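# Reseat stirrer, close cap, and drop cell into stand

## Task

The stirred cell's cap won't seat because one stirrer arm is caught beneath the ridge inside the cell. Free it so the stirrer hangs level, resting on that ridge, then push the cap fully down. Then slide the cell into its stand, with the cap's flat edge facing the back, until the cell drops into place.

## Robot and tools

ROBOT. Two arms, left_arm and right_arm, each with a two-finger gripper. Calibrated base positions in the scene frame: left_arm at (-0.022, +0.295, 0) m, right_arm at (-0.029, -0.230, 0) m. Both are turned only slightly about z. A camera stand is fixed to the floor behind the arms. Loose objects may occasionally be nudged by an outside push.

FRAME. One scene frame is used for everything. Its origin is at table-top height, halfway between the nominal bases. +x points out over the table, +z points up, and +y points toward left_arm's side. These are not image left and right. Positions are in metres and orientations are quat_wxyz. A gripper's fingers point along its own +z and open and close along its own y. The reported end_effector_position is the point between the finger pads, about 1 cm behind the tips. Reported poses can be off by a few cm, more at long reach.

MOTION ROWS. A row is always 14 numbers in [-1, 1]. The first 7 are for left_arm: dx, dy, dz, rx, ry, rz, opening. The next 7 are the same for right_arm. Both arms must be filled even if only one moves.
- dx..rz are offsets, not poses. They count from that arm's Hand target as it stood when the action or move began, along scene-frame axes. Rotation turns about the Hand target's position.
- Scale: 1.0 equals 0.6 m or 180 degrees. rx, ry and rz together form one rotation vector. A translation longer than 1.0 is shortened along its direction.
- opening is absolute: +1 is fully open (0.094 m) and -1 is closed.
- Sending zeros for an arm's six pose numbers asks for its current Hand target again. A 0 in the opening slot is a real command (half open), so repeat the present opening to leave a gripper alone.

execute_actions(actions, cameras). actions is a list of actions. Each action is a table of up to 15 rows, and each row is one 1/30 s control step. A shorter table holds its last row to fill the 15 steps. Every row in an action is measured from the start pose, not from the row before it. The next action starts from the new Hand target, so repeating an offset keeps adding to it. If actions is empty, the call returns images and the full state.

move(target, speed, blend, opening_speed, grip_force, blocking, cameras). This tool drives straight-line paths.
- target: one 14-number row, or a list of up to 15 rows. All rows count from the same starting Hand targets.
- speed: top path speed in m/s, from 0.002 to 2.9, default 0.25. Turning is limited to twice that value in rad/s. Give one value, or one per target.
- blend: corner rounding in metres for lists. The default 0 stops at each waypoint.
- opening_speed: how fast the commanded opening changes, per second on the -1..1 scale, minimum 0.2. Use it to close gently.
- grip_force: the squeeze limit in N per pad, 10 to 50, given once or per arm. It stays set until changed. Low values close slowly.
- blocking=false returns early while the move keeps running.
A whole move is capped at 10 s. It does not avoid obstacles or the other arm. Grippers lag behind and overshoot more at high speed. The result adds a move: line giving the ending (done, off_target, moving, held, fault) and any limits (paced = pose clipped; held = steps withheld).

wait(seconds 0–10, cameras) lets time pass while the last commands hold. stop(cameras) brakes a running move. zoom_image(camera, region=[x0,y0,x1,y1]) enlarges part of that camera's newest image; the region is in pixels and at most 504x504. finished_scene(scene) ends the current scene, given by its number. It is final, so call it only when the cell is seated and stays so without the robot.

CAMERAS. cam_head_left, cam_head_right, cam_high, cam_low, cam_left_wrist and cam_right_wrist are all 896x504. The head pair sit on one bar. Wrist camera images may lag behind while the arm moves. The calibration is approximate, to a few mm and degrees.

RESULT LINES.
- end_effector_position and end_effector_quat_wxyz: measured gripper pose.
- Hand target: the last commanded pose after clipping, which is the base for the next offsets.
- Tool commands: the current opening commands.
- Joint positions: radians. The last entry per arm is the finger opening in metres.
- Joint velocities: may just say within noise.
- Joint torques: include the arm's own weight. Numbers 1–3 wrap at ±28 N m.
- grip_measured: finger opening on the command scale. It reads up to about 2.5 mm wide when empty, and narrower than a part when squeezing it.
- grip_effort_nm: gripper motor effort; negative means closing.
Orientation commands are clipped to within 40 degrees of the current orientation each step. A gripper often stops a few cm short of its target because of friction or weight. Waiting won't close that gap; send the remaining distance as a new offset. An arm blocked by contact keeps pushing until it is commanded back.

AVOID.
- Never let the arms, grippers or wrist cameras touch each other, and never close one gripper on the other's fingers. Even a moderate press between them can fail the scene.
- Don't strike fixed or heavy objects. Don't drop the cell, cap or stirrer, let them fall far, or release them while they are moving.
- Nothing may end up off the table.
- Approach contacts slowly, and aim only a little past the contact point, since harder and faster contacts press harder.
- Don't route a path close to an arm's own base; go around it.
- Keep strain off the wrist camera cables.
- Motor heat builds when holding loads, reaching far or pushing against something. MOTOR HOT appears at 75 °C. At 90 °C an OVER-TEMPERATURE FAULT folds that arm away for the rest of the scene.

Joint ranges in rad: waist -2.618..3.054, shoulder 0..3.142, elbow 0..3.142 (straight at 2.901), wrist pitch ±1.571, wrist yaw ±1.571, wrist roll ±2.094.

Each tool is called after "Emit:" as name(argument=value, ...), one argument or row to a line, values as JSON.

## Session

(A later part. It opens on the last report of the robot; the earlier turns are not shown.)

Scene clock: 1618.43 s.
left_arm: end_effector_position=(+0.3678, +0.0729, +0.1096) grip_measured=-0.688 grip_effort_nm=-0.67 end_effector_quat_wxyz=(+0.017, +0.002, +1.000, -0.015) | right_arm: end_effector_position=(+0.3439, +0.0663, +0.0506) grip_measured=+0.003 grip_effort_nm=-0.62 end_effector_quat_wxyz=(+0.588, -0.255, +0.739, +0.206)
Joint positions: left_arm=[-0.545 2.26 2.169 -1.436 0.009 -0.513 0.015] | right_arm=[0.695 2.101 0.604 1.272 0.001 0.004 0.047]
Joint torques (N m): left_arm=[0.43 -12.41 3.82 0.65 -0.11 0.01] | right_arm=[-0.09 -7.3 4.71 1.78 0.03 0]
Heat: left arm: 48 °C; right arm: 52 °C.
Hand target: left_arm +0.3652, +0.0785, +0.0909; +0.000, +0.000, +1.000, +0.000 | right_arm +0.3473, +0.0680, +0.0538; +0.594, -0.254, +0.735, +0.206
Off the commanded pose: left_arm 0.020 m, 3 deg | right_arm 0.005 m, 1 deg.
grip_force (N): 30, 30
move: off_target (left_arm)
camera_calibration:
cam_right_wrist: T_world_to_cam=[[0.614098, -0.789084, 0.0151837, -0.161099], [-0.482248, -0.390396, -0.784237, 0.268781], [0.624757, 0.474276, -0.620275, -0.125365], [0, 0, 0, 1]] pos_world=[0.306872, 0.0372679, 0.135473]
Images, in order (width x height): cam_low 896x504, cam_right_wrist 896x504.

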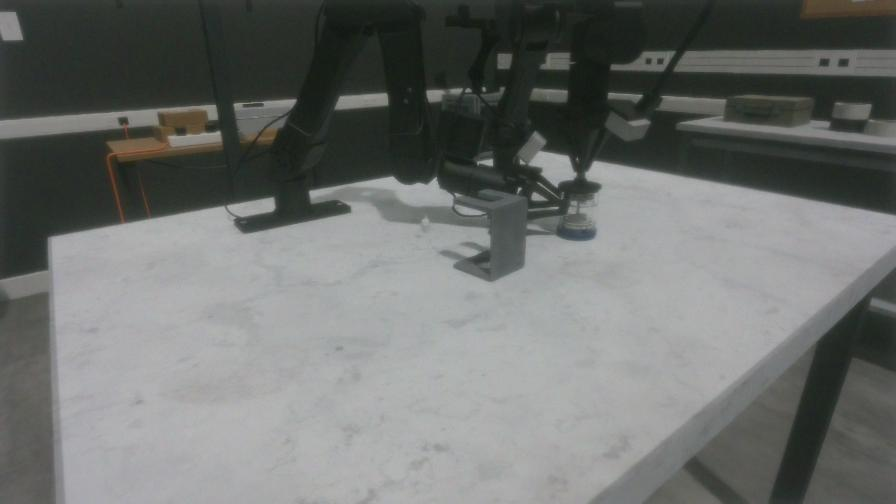

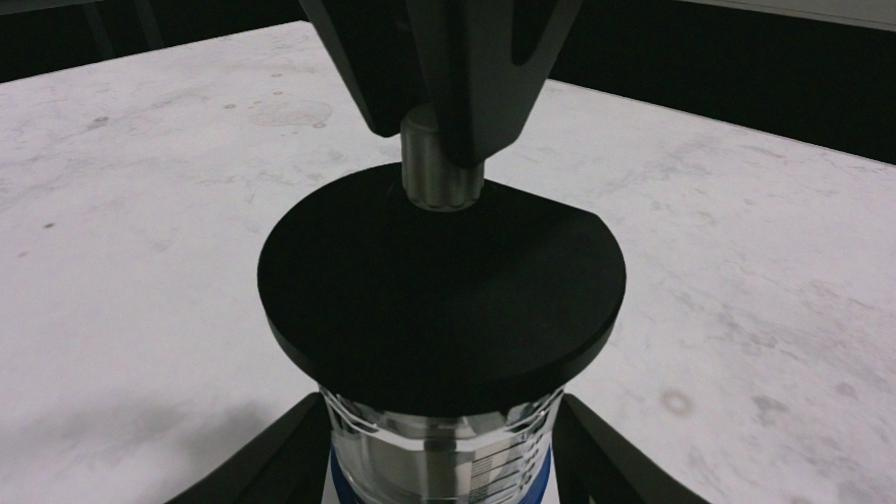

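Emit:
move(
  target=[
    [0,0,0.02,0,0,0,-0.8,0,0,0,0,0,0,0.0],
    [0,0,0.02,0,0,0,-0.3,0,0,0,0,0,0,0.0],
    [0,0,-0.04,0,0,0,-0.3,0,0,0,0,0,0,0.0],
  ],
  speed=0.04,
  opening_speed=0.6,
  cameras=["cam_left_wrist","cam_right_wrist","cam_low"],
)

Emit:
zoom_image(
  camera="cam_low",
  region=[520, 130, 640, 250],
)

Scene clock: 1630.60 s.
left_arm: end_effector_position=(+0.3634, +0.0752, +0.0896) grip_measured=-0.302 grip_effort_nm=0.07 end_effector_quat_wxyz=(+0.010, +0.002, +1.000, -0.011) | right_arm: end_effector_position=(+0.3439, +0.0663, +0.0506) grip_measured=+0.003 grip_effort_nm=-0.62 end_effector_quat_wxyz=(+0.588, -0.255, +0.739, +0.206)
Joint positions: left_arm=[-0.545 2.244 2.063 -1.362 0.01 -0.513 0.033] | right_arm=[0.695 2.101 0.604 1.272 0.001 0.004 0.047]
Joint torques (N m): left_arm=[0.4 -11.6 3.7 0.89 -0.11 0] | right_arm=[-0.05 -7.38 4.53 1.81 0.01 0.01]
Heat: left arm: 50 °C; right arm: 52 °C.
Hand target: left_arm +0.3652, +0.0785, +0.0668; +0.000, +0.000, +1.000, +0.000 | right_arm +0.3473, +0.0680, +0.0538; +0.594, -0.254, +0.735, +0.206
Off the commanded pose: left_arm 0.023 m, 2 deg | right_arm 0.005 m, 1 deg.
grip_force (N): 30, 30
move: off_target (left_arm); target 2's new opening was sent with left_arm's hand 0.010 m and 3 deg from that target
camera_calibration:
cam_left_wrist: T_world_to_cam=[[-0.000719374, -0.999846, 0.0175108, 0.075178], [-0.91815, 0.00759876, 0.396161, 0.338515], [-0.396233, -0.0157926, -0.918014, 0.318915], [0, 0, 0, 1]] pos_world=[0.437226, 0.0776307, 0.157346]
cam_right_wrist: T_world_to_cam=[[0.614098, -0.789084, 0.0151837, -0.161099], [-0.482248, -0.390396, -0.784237, 0.268781], [0.624757, 0.474276, -0.620275, -0.125365], [0, 0, 0, 1]] pos_world=[0.306872, 0.0372679, 0.135473]
Images, in order (width x height): cam_low 896x504, cam_left_wrist 896x504, cam_right_wrist 896x504.

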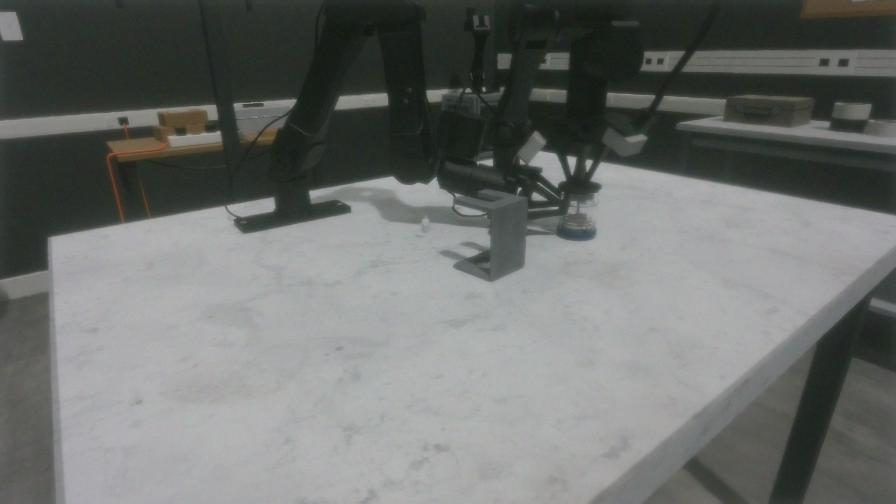

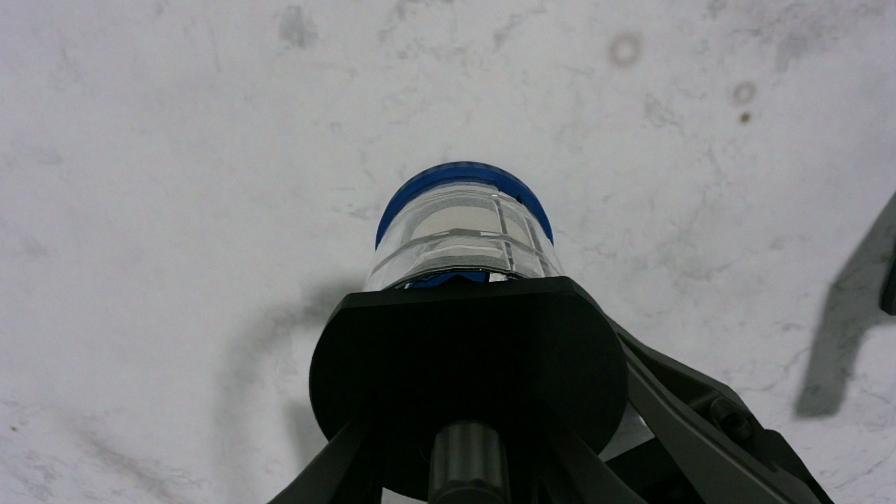

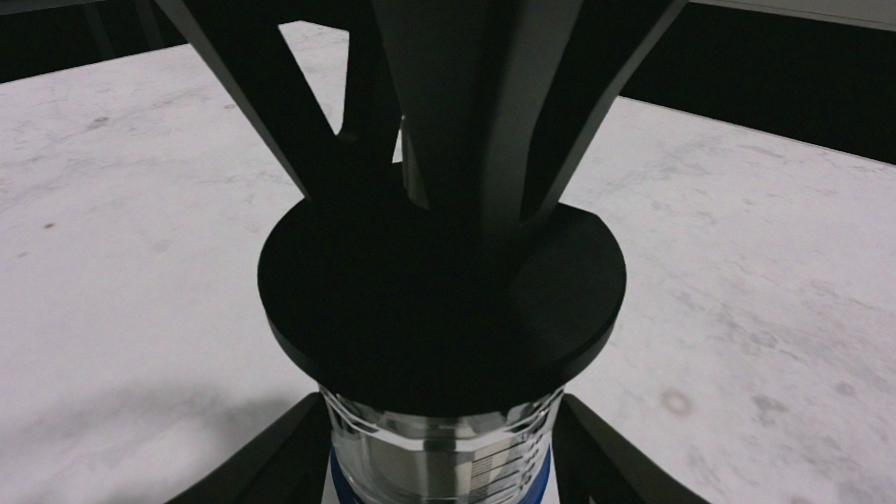

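Scaled by 4.200 from the camera's 896x504 image, which has a finer 1280x720 frame.

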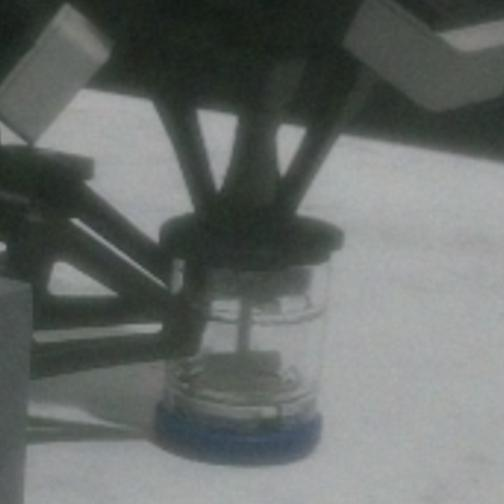

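Contact reached; press harder.

Emit:
move(
  target=[
    [0,0,-0.035,0,0,0,-0.3,0,0,0,0,0,0,0.0],
  ],
  speed=0.04,
  cameras=["cam_right_wrist","cam_low"],
)

Emit:
zoom_image(
  camera="cam_low",
  region=[520, 130, 640, 250],
)

Emit:
move(
  target=[
    [0.02,-0.006,0.06,0,0,0,-0.3,0,0,0,0,0,0,0.0],
    [0.02,0.25,0.1,0,0,0,-0.3,0,0,0,0,0,0,0.0],
  ],
  speed=0.15,
  cameras=["cam_left_wrist","cam_right_wrist","cam_low"],
)

Emit:
zoom_image(
  camera="cam_low",
  region=[520, 130, 640, 250],
)

Scene clock: 1639.17 s.
left_arm: end_effector_position=(+0.3632, +0.0753, +0.0890) grip_measured=-0.302 grip_effort_nm=0.07 end_effector_quat_wxyz=(+0.024, +0.002, +1.000, -0.020) | right_arm: end_effector_position=(+0.3439, +0.0663, +0.0506) grip_measured=+0.003 grip_effort_nm=-0.62 end_effector_quat_wxyz=(+0.588, -0.255, +0.739, +0.206)
Joint positions: left_arm=[-0.545 2.201 1.99 -1.298 0.01 -0.513 0.033] | right_arm=[0.695 2.101 0.604 1.272 0.001 0.004 0.047]
Joint torques (N m): left_arm=[0.42 -8.17 2.54 1.15 -0.11 0.01] | right_arm=[-0.24 -7.34 4.68 1.8 -0.02 0.02]
Heat: left arm: 49 °C; right arm: 52 °C.
Hand target: left_arm +0.3652, +0.0785, +0.0460; +0.000, +0.000, +1.000, -0.001 | right_arm +0.3473, +0.0680, +0.0538; +0.594, -0.254, +0.735, +0.206
Off the commanded pose: left_arm 0.043 m, 4 deg | right_arm 0.005 m, 1 deg.
grip_force (N): 30, 30
move: off_target (left_arm)
camera_calibration:
cam_right_wrist: T_world_to_cam=[[0.614098, -0.789084, 0.0151837, -0.161099], [-0.482248, -0.390396, -0.784237, 0.268781], [0.624757, 0.474276, -0.620275, -0.125365], [0, 0, 0, 1]] pos_world=[0.306872, 0.0372679, 0.135473]
Images, in order (width x height): cam_low 896x504, cam_right_wrist 896x504.

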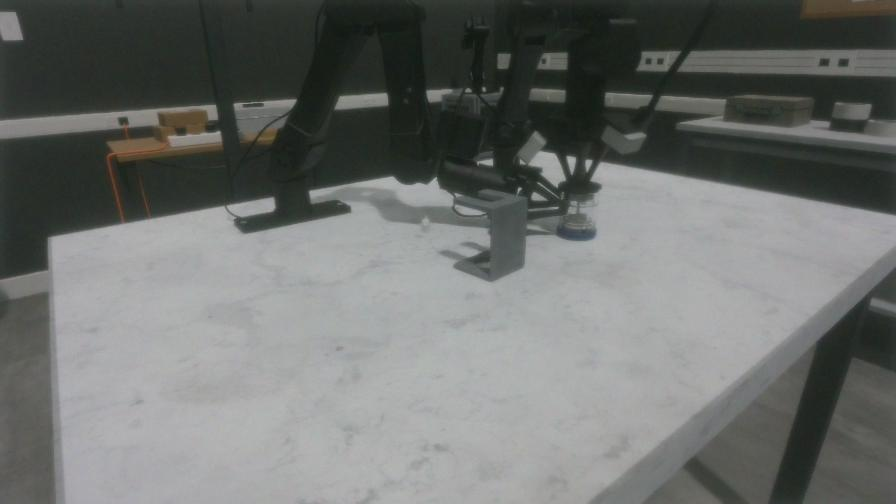

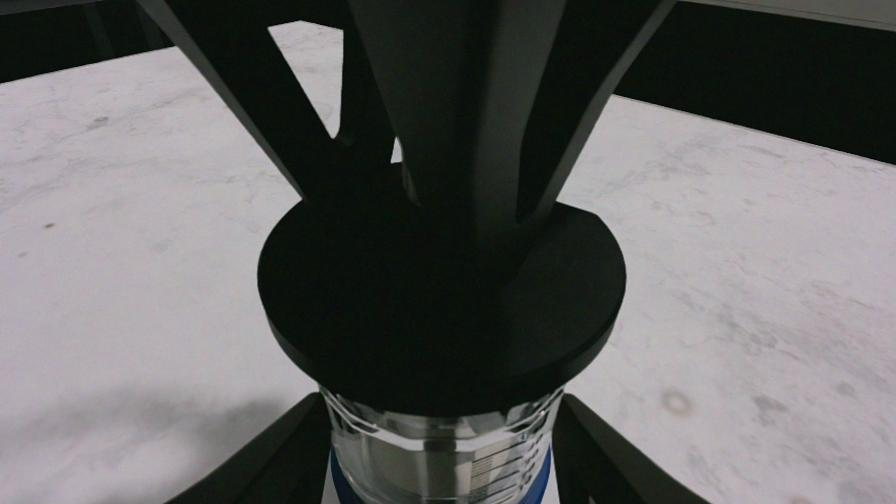

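Scaled by 4.200 from the camera's 896x504 image, which has a finer 1280x720 frame.

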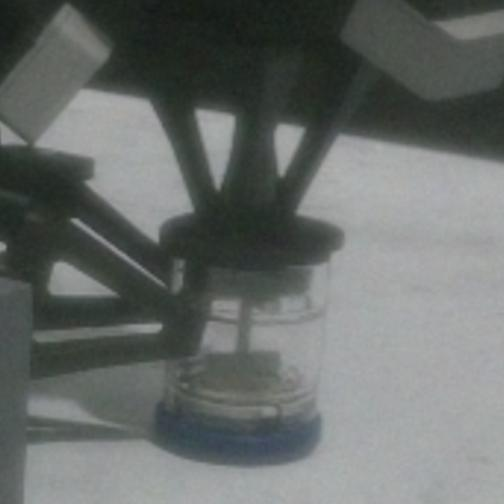

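Scene clock: 1641.93 s.
left_arm: end_effector_position=(+0.3836, +0.2272, +0.0975) grip_measured=-0.301 grip_effort_nm=0.02 end_effector_quat_wxyz=(-0.003, -0.006, +1.000, -0.003) | right_arm: end_effector_position=(+0.3430, +0.0718, +0.0537) grip_measured=+0.000 grip_effort_nm=0.04 end_effector_quat_wxyz=(+0.591, -0.262, +0.733, +0.210)
Joint positions: left_arm=[-0.194 2.129 1.911 -1.357 0.007 -0.176 0.033] | right_arm=[0.701 2.101 0.614 1.272 -0.01 -0.004 0.047]
Joint torques (N m): left_arm=[-0.25 -15.87 5.67 0.23 -0.06 0.11] | right_arm=[-0.79 -7.3 4.01 1.79 0.11 0.09]
Heat: left arm: 49 °C; right arm: 52 °C.
Hand target: left_arm +0.3771, +0.2284, +0.1058; +0.000, +0.000, +1.000, +0.000 | right_arm +0.3473, +0.0681, +0.0540; +0.594, -0.254, +0.735, +0.206
Off the commanded pose: left_arm 0.011 m, 1 deg | right_arm 0.006 m, 1 deg.
grip_force (N): 30, 30
move: off_target (left_arm)
camera_calibration:
cam_left_wrist: T_world_to_cam=[[0.0145007, -0.999894, 0.00106135, 0.222782], [-0.907879, -0.0127214, 0.419038, 0.351201], [-0.418981, -0.00703991, -0.907968, 0.342324], [0, 0, 0, 1]] pos_world=[0.459045, 0.229637, 0.163416]
cam_right_wrist: T_world_to_cam=[[0.628529, -0.777515, 0.0205322, -0.162261], [-0.46639, -0.397885, -0.790043, 0.268286], [0.62244, 0.486989, -0.612708, -0.126028], [0, 0, 0, 1]] pos_world=[0.305557, 0.0419606, 0.13807]
Images, in order (width x height): cam_low 896x504, cam_left_wrist 896x504, cam_right_wrist 896x504.

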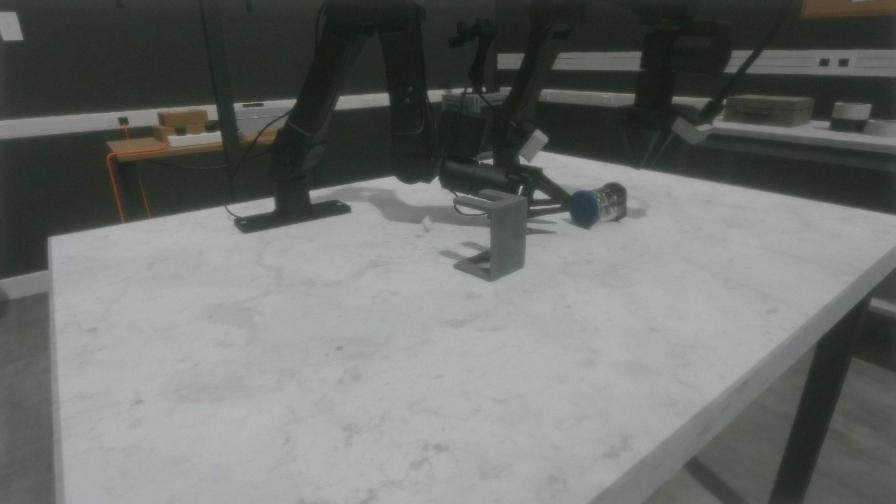

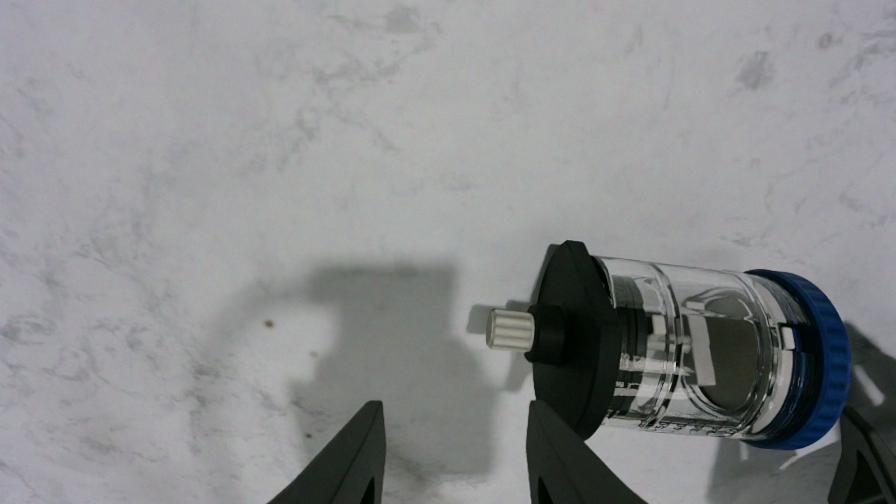

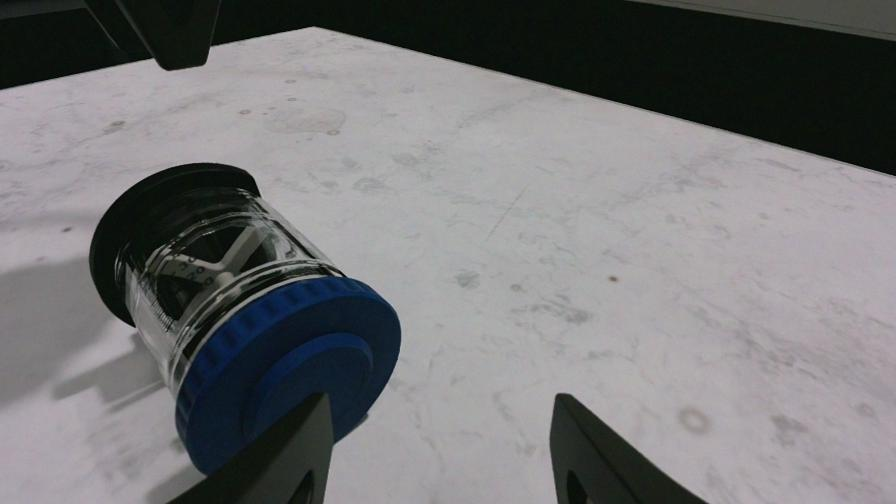

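Scaled by 4.200 from the camera's 896x504 image, which has a finer 1280x720 frame.

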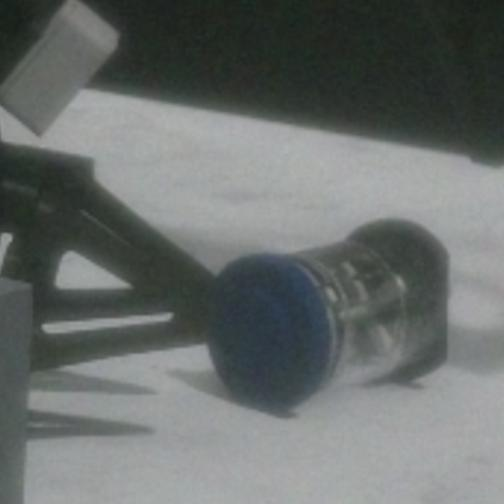

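Emit:
move(
  target=[
    [0,0,0.15,0,0,0,-0.5,-0.1,-0.08,0,0,0,0,0.0],
    [-0.15,0.12,0.2,0,0,0,-0.5,-0.1,-0.08,0.2,0,0,0,0.9],
  ],
  speed=0.15,
  cameras=["cam_left_wrist","cam_right_wrist","cam_high"],
)

Scene clock: 1680.37 s.
left_arm: end_effector_position=(+0.2952, +0.2990, +0.2247) grip_measured=-0.498 grip_effort_nm=-0.10 end_effector_quat_wxyz=(+0.076, -0.004, +0.997, -0.002) | right_arm: end_effector_position=(+0.2792, +0.0207, +0.1542) grip_measured=+0.897 grip_effort_nm=0.20 end_effector_quat_wxyz=(+0.574, -0.267, +0.747, +0.204)
Joint positions: left_arm=[-0.015 1.66 1.788 -1.546 0.006 0.006 0.024] | right_arm=[0.701 1.328 0.421 0.646 -0.01 -0.004 0.089]
Joint torques (N m): left_arm=[0.16 -9.43 5.67 0.52 -0.04 0.1] | right_arm=[-0.73 -5.04 8.34 1.78 0.09 0.08]
Heat: left arm: 54 °C; right arm: 52 °C.
Hand target: left_arm +0.2871, +0.3004, +0.2259; +0.000, +0.000, +1.000, +0.000 | right_arm +0.2873, +0.0201, +0.1738; +0.594, -0.254, +0.735, +0.206
Off the commanded pose: left_arm 0.008 m, 9 deg | right_arm 0.021 m, 3 deg.
joint sent to its limit (left arm) — joint 4 (wrist pitch), lower limit. The joint targets are off in orientation, not in position.
grip_force (N): 30, 30
move: off_target (left_arm, right_arm); target 2's new opening was sent with right_arm's hand 0.021 m and 3 deg from that target
camera_calibration:
cam_left_wrist: T_world_to_cam=[[0.0105154, -0.999944, 0.000715567, 0.297016], [-0.962653, -0.0099296, 0.270557, 0.267255], [-0.270535, -0.00353385, -0.962704, 0.388799], [0, 0, 0, 1]] pos_world=[0.359334, 0.301027, 0.301778]
cam_right_wrist: T_world_to_cam=[[0.629267, -0.776924, 0.0203055, -0.164205], [-0.49383, -0.419878, -0.761468, 0.301443], [0.600129, 0.46914, -0.647884, 0.0121869], [0, 0, 0, 1]] pos_world=[0.244877, -0.00672327, 0.240769]
Images, in order (width x height): cam_high 896x504, cam_left_wrist 896x504, cam_right_wrist 896x504.

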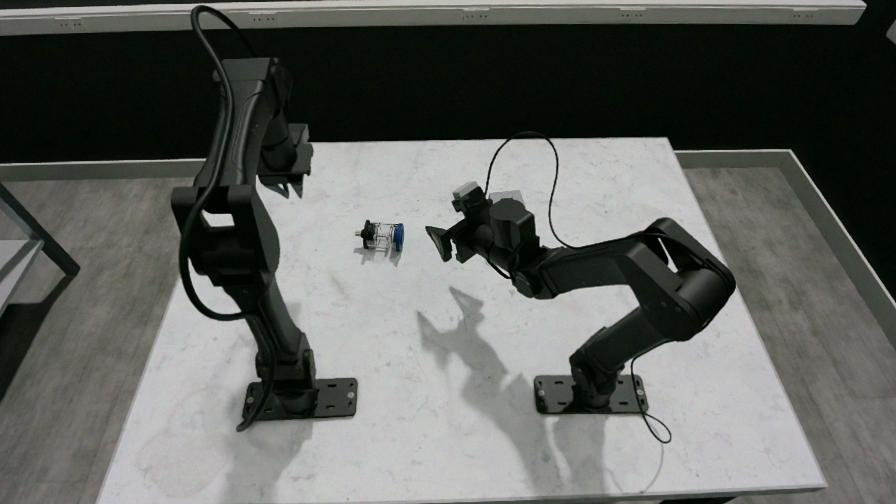

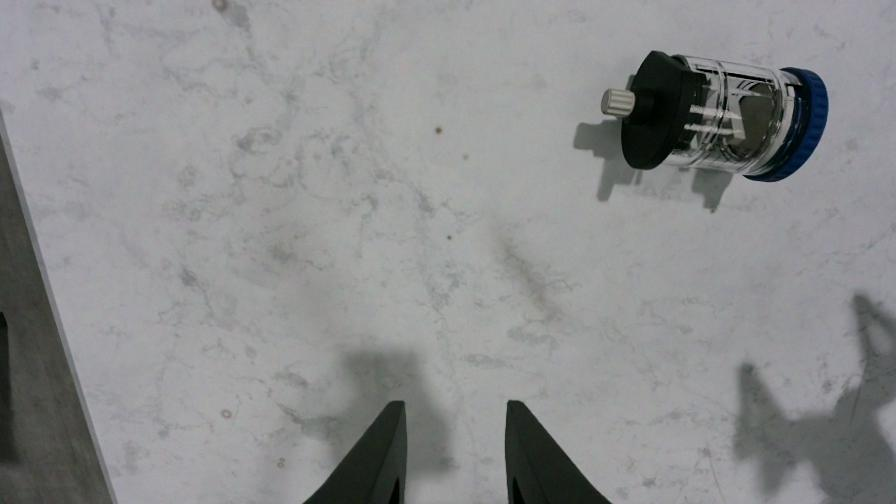

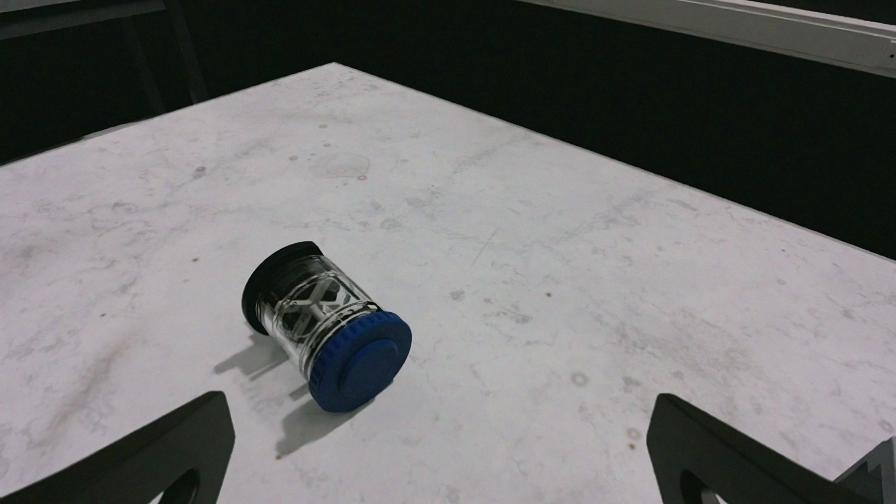

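Emit:
move(
  target=[
    [0,0,0,0,0,0,-0.5,0.05,0.10,0.0,-0.38,0.2265,0.1956,0.9],
    [0,0,0,0,0,0,-0.5,0.091,0.21,-0.02,-0.38,0.2265,0.1956,0.9],
  ],
  speed=0.2,
  cameras=["cam_left_wrist","cam_right_wrist","cam_high"],
)

Scene clock: 1696.13 s.
left_arm: end_effector_position=(+0.2952, +0.2990, +0.2247) grip_measured=-0.498 grip_effort_nm=-0.10 end_effector_quat_wxyz=(+0.076, -0.004, +0.997, -0.002) | right_arm: end_effector_position=(+0.3378, +0.1443, +0.1545) grip_measured=+0.897 grip_effort_nm=0.20 end_effector_quat_wxyz=(+0.138, -0.642, +0.754, +0.012)
Joint positions: left_arm=[-0.015 1.66 1.788 -1.546 0.006 0.006 0.024] | right_arm=[0.819 2.541 2.833 -1.585 0.001 -0.617 0.089]
Joint torques (N m): left_arm=[0.18 -9.46 5.7 0.53 -0.05 0.09] | right_arm=[-0.38 -12.05 7.77 0.74 0.01 0.07]
Heat: left arm: 51 °C; right arm: 51 °C.
Hand target: left_arm +0.2871, +0.3004, +0.2259; +0.000, +0.000, +1.000, -0.001 | right_arm +0.3420, +0.1460, +0.1620; -0.001, -0.644, +0.765, -0.001
Off the commanded pose: left_arm 0.008 m, 9 deg | right_arm 0.009 m, 16 deg.
joint read past its limit (right arm) — joint 4 (wrist pitch), lower limit.
joint sent to its limit (left arm) — joint 4 (wrist pitch), lower limit. The joint targets are off in orientation, not in position.
joint sent to its limit (right arm) — joint 4 (wrist pitch), lower limit. The joint targets are off in orientation, not in position.
grip_force (N): 30, 30
move: off_target (left_arm, right_arm)
camera_calibration:
cam_left_wrist: T_world_to_cam=[[0.0105154, -0.999944, 0.000715567, 0.297016], [-0.962653, -0.0099296, 0.270557, 0.267255], [-0.270535, -0.00353385, -0.962704, 0.388799], [0, 0, 0, 1]] pos_world=[0.359334, 0.301027, 0.301778]
cam_right_wrist: T_world_to_cam=[[0.971799, -0.160882, 0.172408, -0.33316], [-0.196441, -0.956777, 0.21445, 0.208695], [0.130455, -0.24227, -0.961398, 0.228877], [0, 0, 0, 1]] pos_world=[0.334903, 0.201526, 0.232727]
Images, in order (width x height): cam_high 896x504, cam_left_wrist 896x504, cam_right_wrist 896x504.

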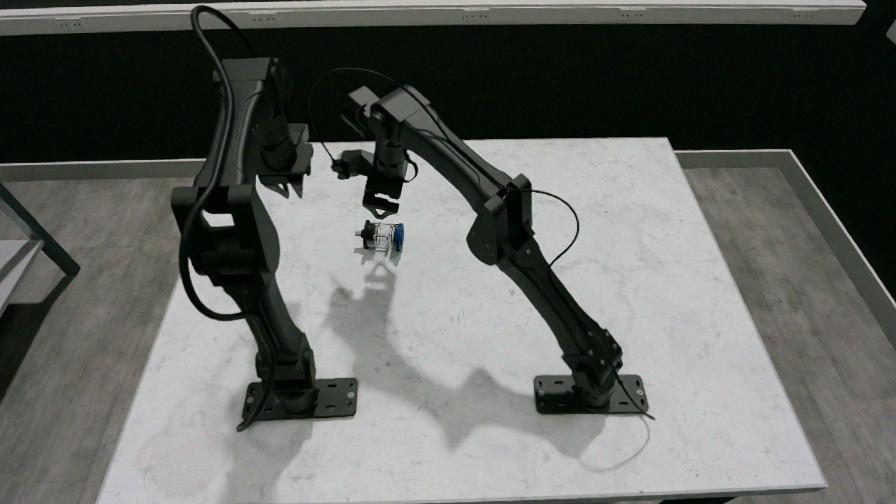

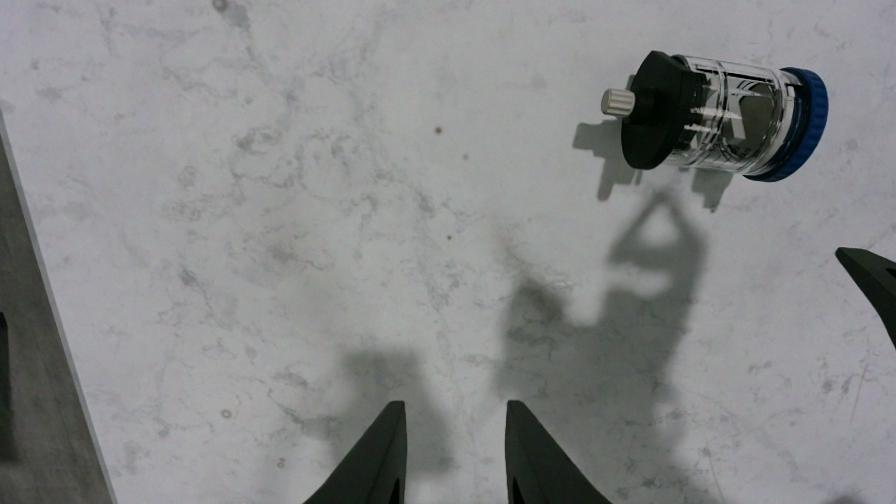

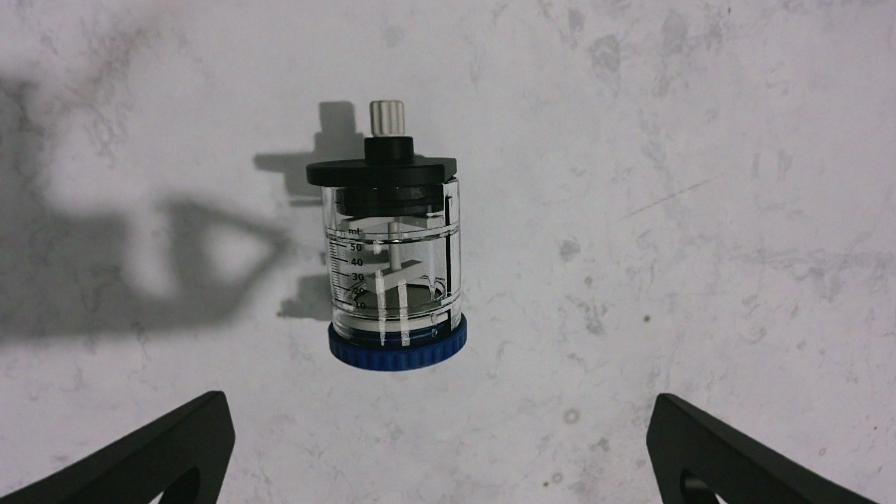

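Emit:
zoom_image(
  camera="cam_right_wrist",
  region=[290, 90, 500, 390],
)

Scaled by 1.680 from the camera's 896x504 image, which has a finer 1280x720 frame.

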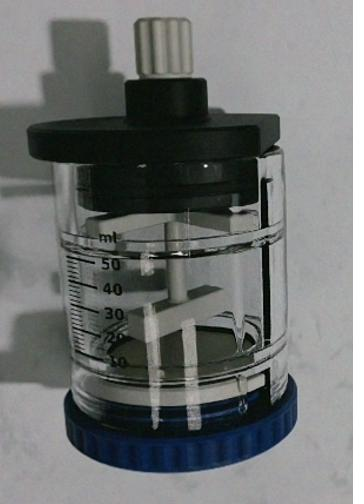

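Emit:
move(
  target=[
    [0,0,0,0,0,0,-0.5,-0.001,0.008,-0.12,0,0,0,0.9],
    [0,0,0,0,0,0,-0.5,-0.001,0.008,-0.185,0,0,0,0.9],
  ],
  speed=0.12,
  cameras=["cam_right_wrist","cam_high","cam_low"],
)

Scene clock: 1711.83 s.
left_arm: end_effector_position=(+0.2952, +0.2990, +0.2247) grip_measured=-0.498 grip_effort_nm=-0.10 end_effector_quat_wxyz=(+0.076, -0.004, +0.997, -0.002) | right_arm: end_effector_position=(+0.3374, +0.1438, +0.0468) grip_measured=+0.897 grip_effort_nm=0.19 end_effector_quat_wxyz=(+0.038, -0.644, +0.764, +0.003)
Joint positions: left_arm=[-0.015 1.66 1.788 -1.546 0.006 0.006 0.024] | right_arm=[0.819 2.759 2.839 -1.575 0.001 -0.607 0.089]
Joint torques (N m): left_arm=[0.2 -9.47 5.7 0.53 -0.06 0.1] | right_arm=[0.47 -12.67 7.9 0.51 0.04 0.08]
Heat: left arm: 49 °C; right arm: 47 °C.
Hand target: left_arm +0.2871, +0.3004, +0.2259; +0.000, +0.000, +1.000, -0.001 | right_arm +0.3414, +0.1508, +0.0511; -0.001, -0.644, +0.765, -0.001
Off the commanded pose: left_arm 0.008 m, 9 deg | right_arm 0.009 m, 4 deg.
elbow stopped short (right arm): the move would have taken joint 3 (elbow) straighter than the controller allows.
joint sent to its limit (left arm) — joint 4 (wrist pitch), lower limit. The joint targets are off in orientation, not in position.
grip_force (N): 30, 30
move: off_target (left_arm, right_arm)
camera_calibration:
cam_right_wrist: T_world_to_cam=[[0.986558, -0.153878, 0.0549988, -0.314697], [-0.163248, -0.913034, 0.373791, 0.206269], [-0.00730237, -0.377745, -0.925881, 0.189656], [0, 0, 0, 1]] pos_world=[0.345525, 0.211547, 0.115806]
Images, in order (width x height): cam_high 896x504, cam_low 896x504, cam_right_wrist 896x504.

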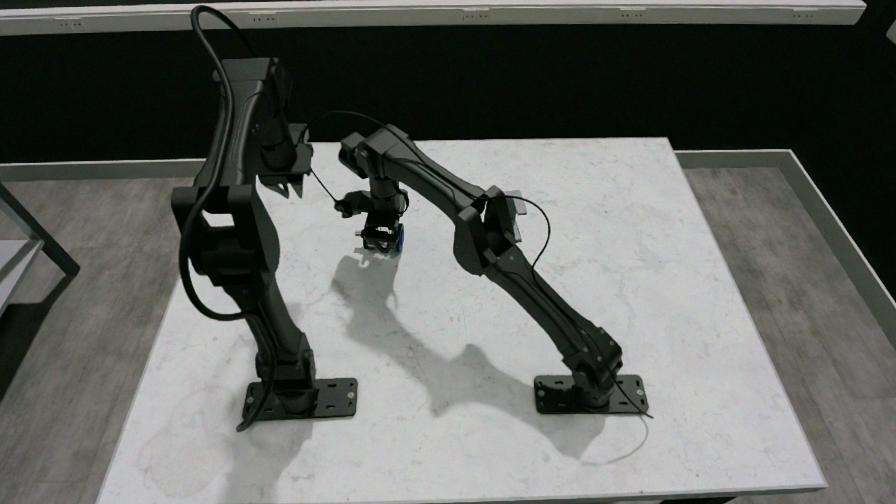

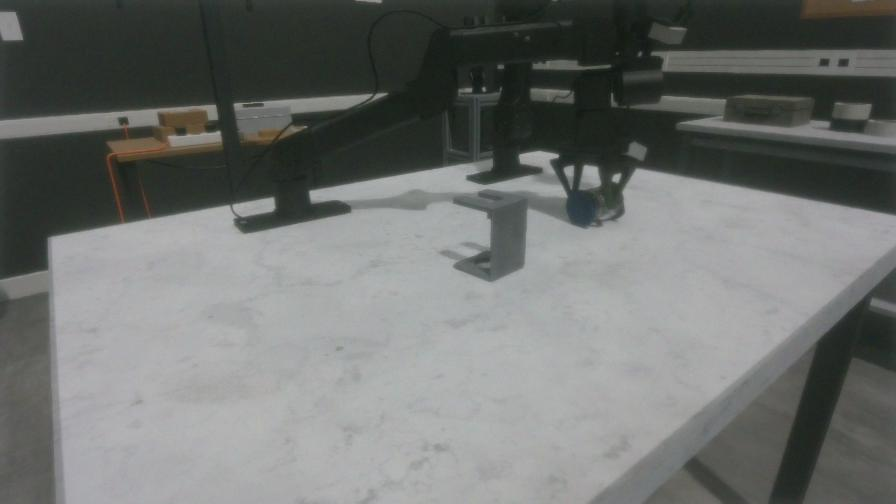

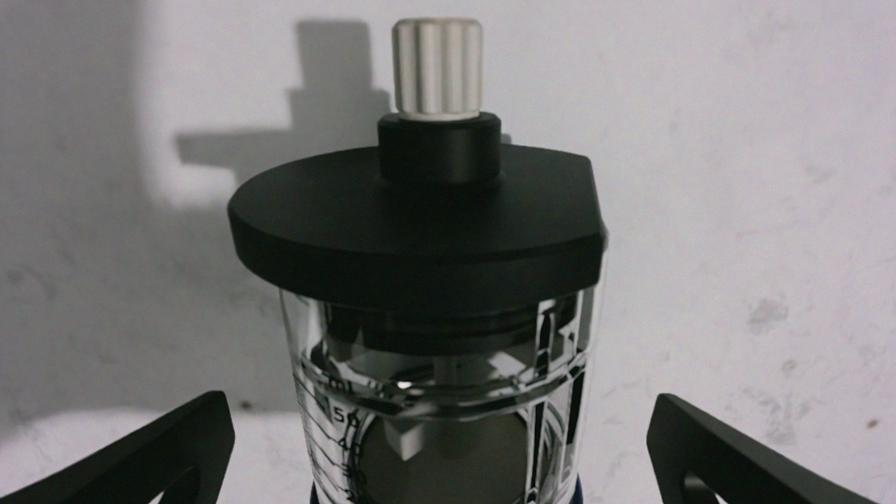

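Emit:
move(
  target=[0,0,0,0,0,0,-0.5, -0.002,0.006,-0.02,0,0,0,0.9],
  speed=0.05,
  cameras=["cam_right_wrist","cam_head_left","cam_low"],
)

Scene clock: 1738.83 s.
left_arm: end_effector_position=(+0.2952, +0.2990, +0.2247) grip_measured=-0.498 grip_effort_nm=-0.10 end_effector_quat_wxyz=(+0.076, -0.004, +0.997, -0.002) | right_arm: end_effector_position=(+0.3376, +0.1463, +0.0365) grip_measured=+0.897 grip_effort_nm=0.20 end_effector_quat_wxyz=(+0.034, -0.643, +0.765, +0.003)
Joint positions: left_arm=[-0.015 1.66 1.788 -1.546 0.006 0.006 0.024] | right_arm=[0.822 2.78 2.839 -1.561 0.001 -0.601 0.089]
Joint torques (N m): left_arm=[0.2 -9.47 5.7 0.54 -0.06 0.11] | right_arm=[0.73 -12.45 7.8 0.46 -0.01 0.07]
Heat: left arm: 47 °C; right arm: 49 °C.
Hand target: left_arm +0.2871, +0.3004, +0.2259; +0.000, +0.000, +1.000, -0.001 | right_arm +0.3402, +0.1544, +0.0390; -0.001, -0.644, +0.765, -0.001
Off the commanded pose: left_arm 0.008 m, 9 deg | right_arm 0.009 m, 4 deg.
elbow stopped short (right arm): the move would have taken joint 3 (elbow) straighter than the controller allows.
joint sent to its limit (left arm) — joint 4 (wrist pitch), lower limit. The joint targets are off in orientation, not in position.
grip_force (N): 30, 30
move: off_target (left_arm, right_arm)
camera_calibration:
cam_right_wrist: T_world_to_cam=[[0.986358, -0.156635, 0.0506379, -0.313351], [-0.164086, -0.910811, 0.378812, 0.212244], [-0.0132136, -0.381953, -0.924087, 0.183574], [0, 0, 0, 1]] pos_world=[0.346328, 0.214349, 0.105105]
Images, in order (width x height): cam_head_left 896x504, cam_low 896x504, cam_right_wrist 896x504.

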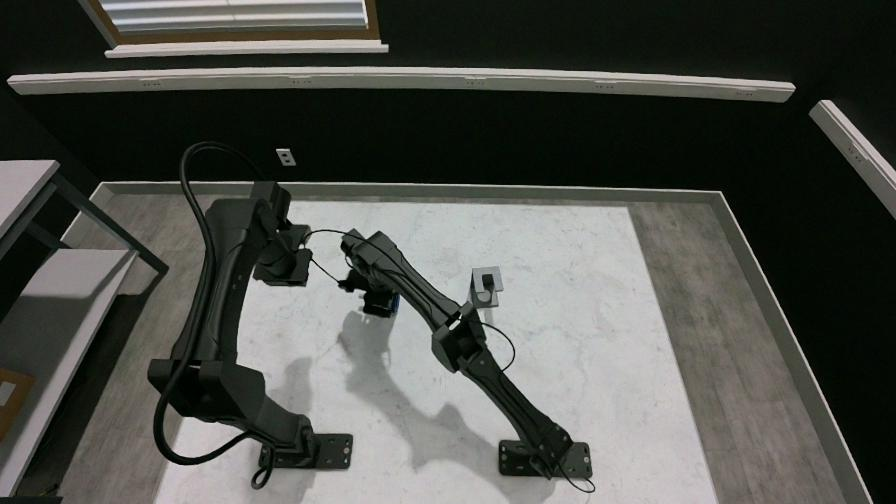

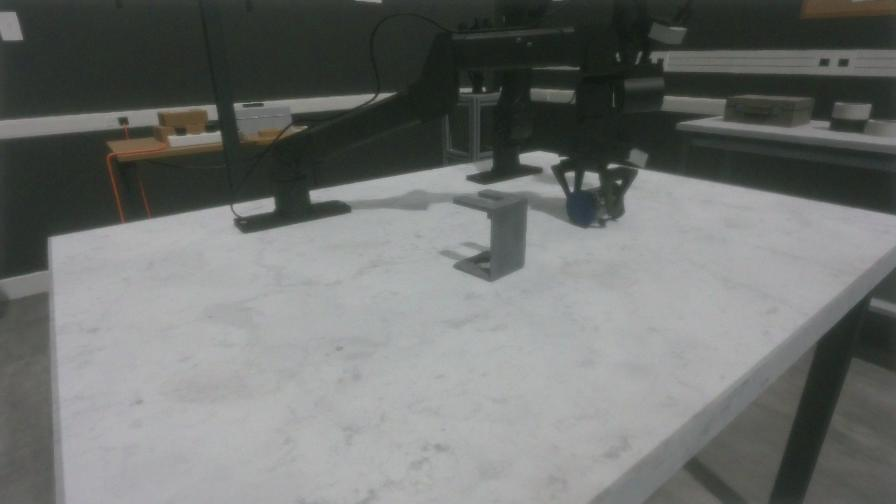

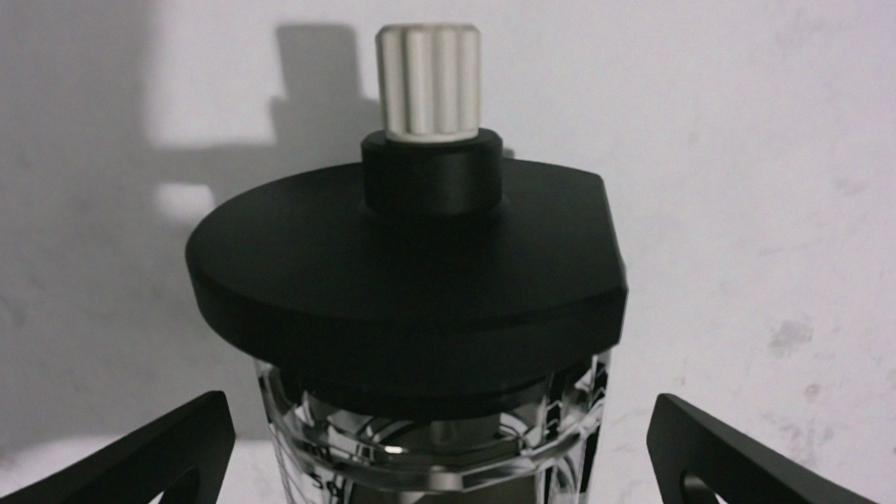

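Emit:
move(
  target=[0,0,0,0,0,0,-0.5, 0,0,0,0,0,0,0.03],
  speed=0.05,
  opening_speed=0.4,
  grip_force=[30,30],
  cameras=["cam_right_wrist"],
)

Emit:
move(
  target=[0,0,0,0,0,0,-0.5, 0,0,0,0,0,0,0.0],
  speed=0.05,
  opening_speed=0.4,
  cameras=["cam_right_wrist"],
)

Scene clock: 1755.23 s.
left_arm: end_effector_position=(+0.2952, +0.2990, +0.2247) grip_measured=-0.498 grip_effort_nm=-0.10 end_effector_quat_wxyz=(+0.076, -0.004, +0.997, -0.002) | right_arm: end_effector_position=(+0.3377, +0.1464, +0.0365) grip_measured=+0.224 grip_effort_nm=-0.62 end_effector_quat_wxyz=(+0.035, -0.643, +0.765, +0.003)
Joint positions: left_arm=[-0.015 1.66 1.788 -1.546 0.006 0.006 0.024] | right_arm=[0.822 2.78 2.839 -1.561 0.001 -0.601 0.057]
Joint torques (N m): left_arm=[0.23 -9.48 5.7 0.53 -0.06 0.09] | right_arm=[0.69 -12.41 7.84 0.47 0.01 0.07]
Heat: left arm: 46 °C; right arm: 47 °C.
Hand target: left_arm +0.2871, +0.3004, +0.2259; +0.000, +0.000, +1.000, -0.001 | right_arm +0.3402, +0.1544, +0.0390; -0.001, -0.644, +0.765, -0.001
Off the commanded pose: left_arm 0.008 m, 9 deg | right_arm 0.009 m, 4 deg.
elbow stopped short (right arm): the move would have taken joint 3 (elbow) straighter than the controller allows.
joint sent to its limit (left arm) — joint 4 (wrist pitch), lower limit. The joint targets are off in orientation, not in position.
grip_force (N): 30, 30
move: off_target (left_arm, right_arm)
camera_calibration:
cam_right_wrist: T_world_to_cam=[[0.986277, -0.156993, 0.0510946, -0.313382], [-0.164599, -0.910992, 0.378153, 0.2126], [-0.0128205, -0.381374, -0.924332, 0.183471], [0, 0, 0, 1]] pos_world=[0.346428, 0.214449, 0.105205]
Images, in order (width x height): cam_right_wrist 896x504.

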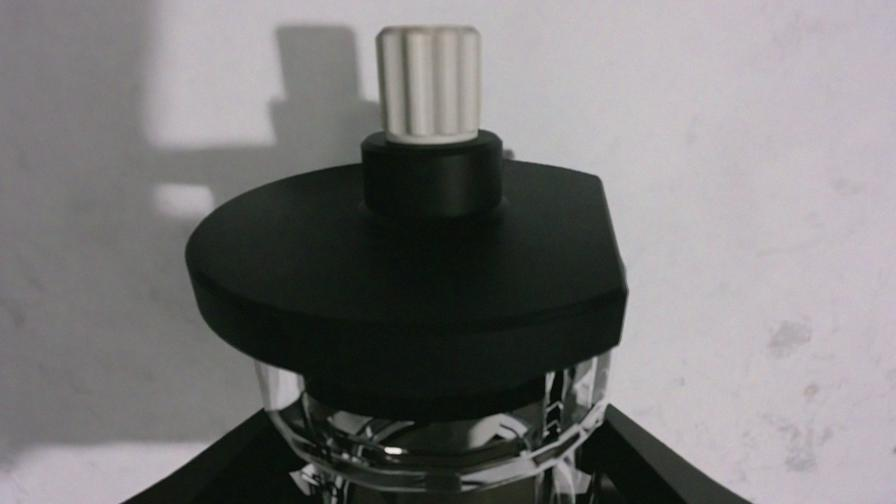

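Scene clock: 1755.73 s.
left_arm: end_effector_position=(+0.2952, +0.2990, +0.2247) grip_measured=-0.498 grip_effort_nm=-0.10 end_effector_quat_wxyz=(+0.076, -0.004, +0.997, -0.002) | right_arm: end_effector_position=(+0.3377, +0.1464, +0.0365) grip_measured=+0.224 grip_effort_nm=-0.62 end_effector_quat_wxyz=(+0.035, -0.643, +0.765, +0.003)
Joint positions: left_arm=[-0.015 1.66 1.788 -1.546 0.006 0.006 0.024] | right_arm=[0.822 2.78 2.839 -1.561 0.001 -0.601 0.057]
Joint torques (N m): left_arm=[0.21 -9.44 5.71 0.53 -0.05 0.11] | right_arm=[0.77 -12.37 7.91 0.48 0 0.05]
Heat: left arm: 46 °C; right arm: 47 °C.
Hand target: left_arm +0.2871, +0.3004, +0.2259; +0.000, +0.000, +1.000, -0.001 | right_arm +0.3402, +0.1544, +0.0390; -0.001, -0.644, +0.765, -0.001
Off the commanded pose: left_arm 0.008 m, 9 deg | right_arm 0.009 m, 4 deg.
elbow stopped short (right arm): the move would have taken joint 3 (elbow) straighter than the controller allows.
joint sent to its limit (left arm) — joint 4 (wrist pitch), lower limit. The joint targets are off in orientation, not in position.
grip_force (N): 30, 30
move: off_target (left_arm, right_arm)
camera_calibration:
cam_right_wrist: T_world_to_cam=[[0.986277, -0.156993, 0.0510946, -0.313382], [-0.164599, -0.910992, 0.378153, 0.2126], [-0.0128205, -0.381374, -0.924332, 0.183471], [0, 0, 0, 1]] pos_world=[0.346428, 0.214449, 0.105205]
Images, in order (width x height): cam_right_wrist 896x504.

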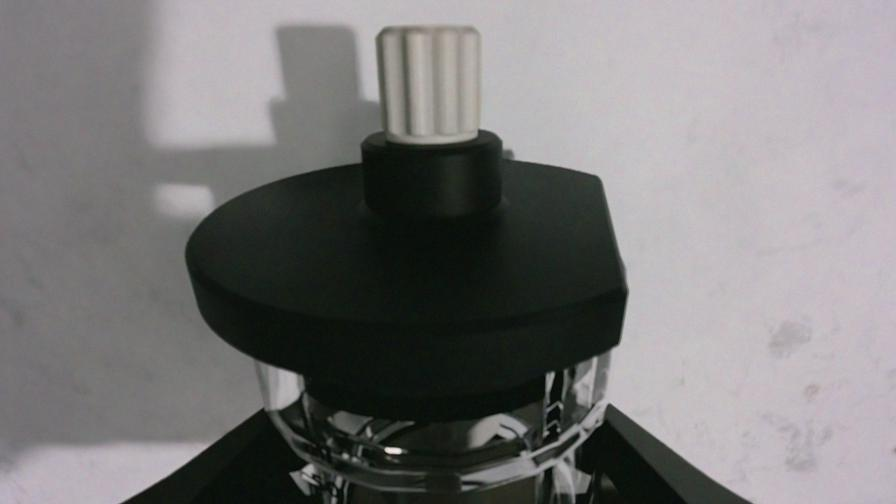

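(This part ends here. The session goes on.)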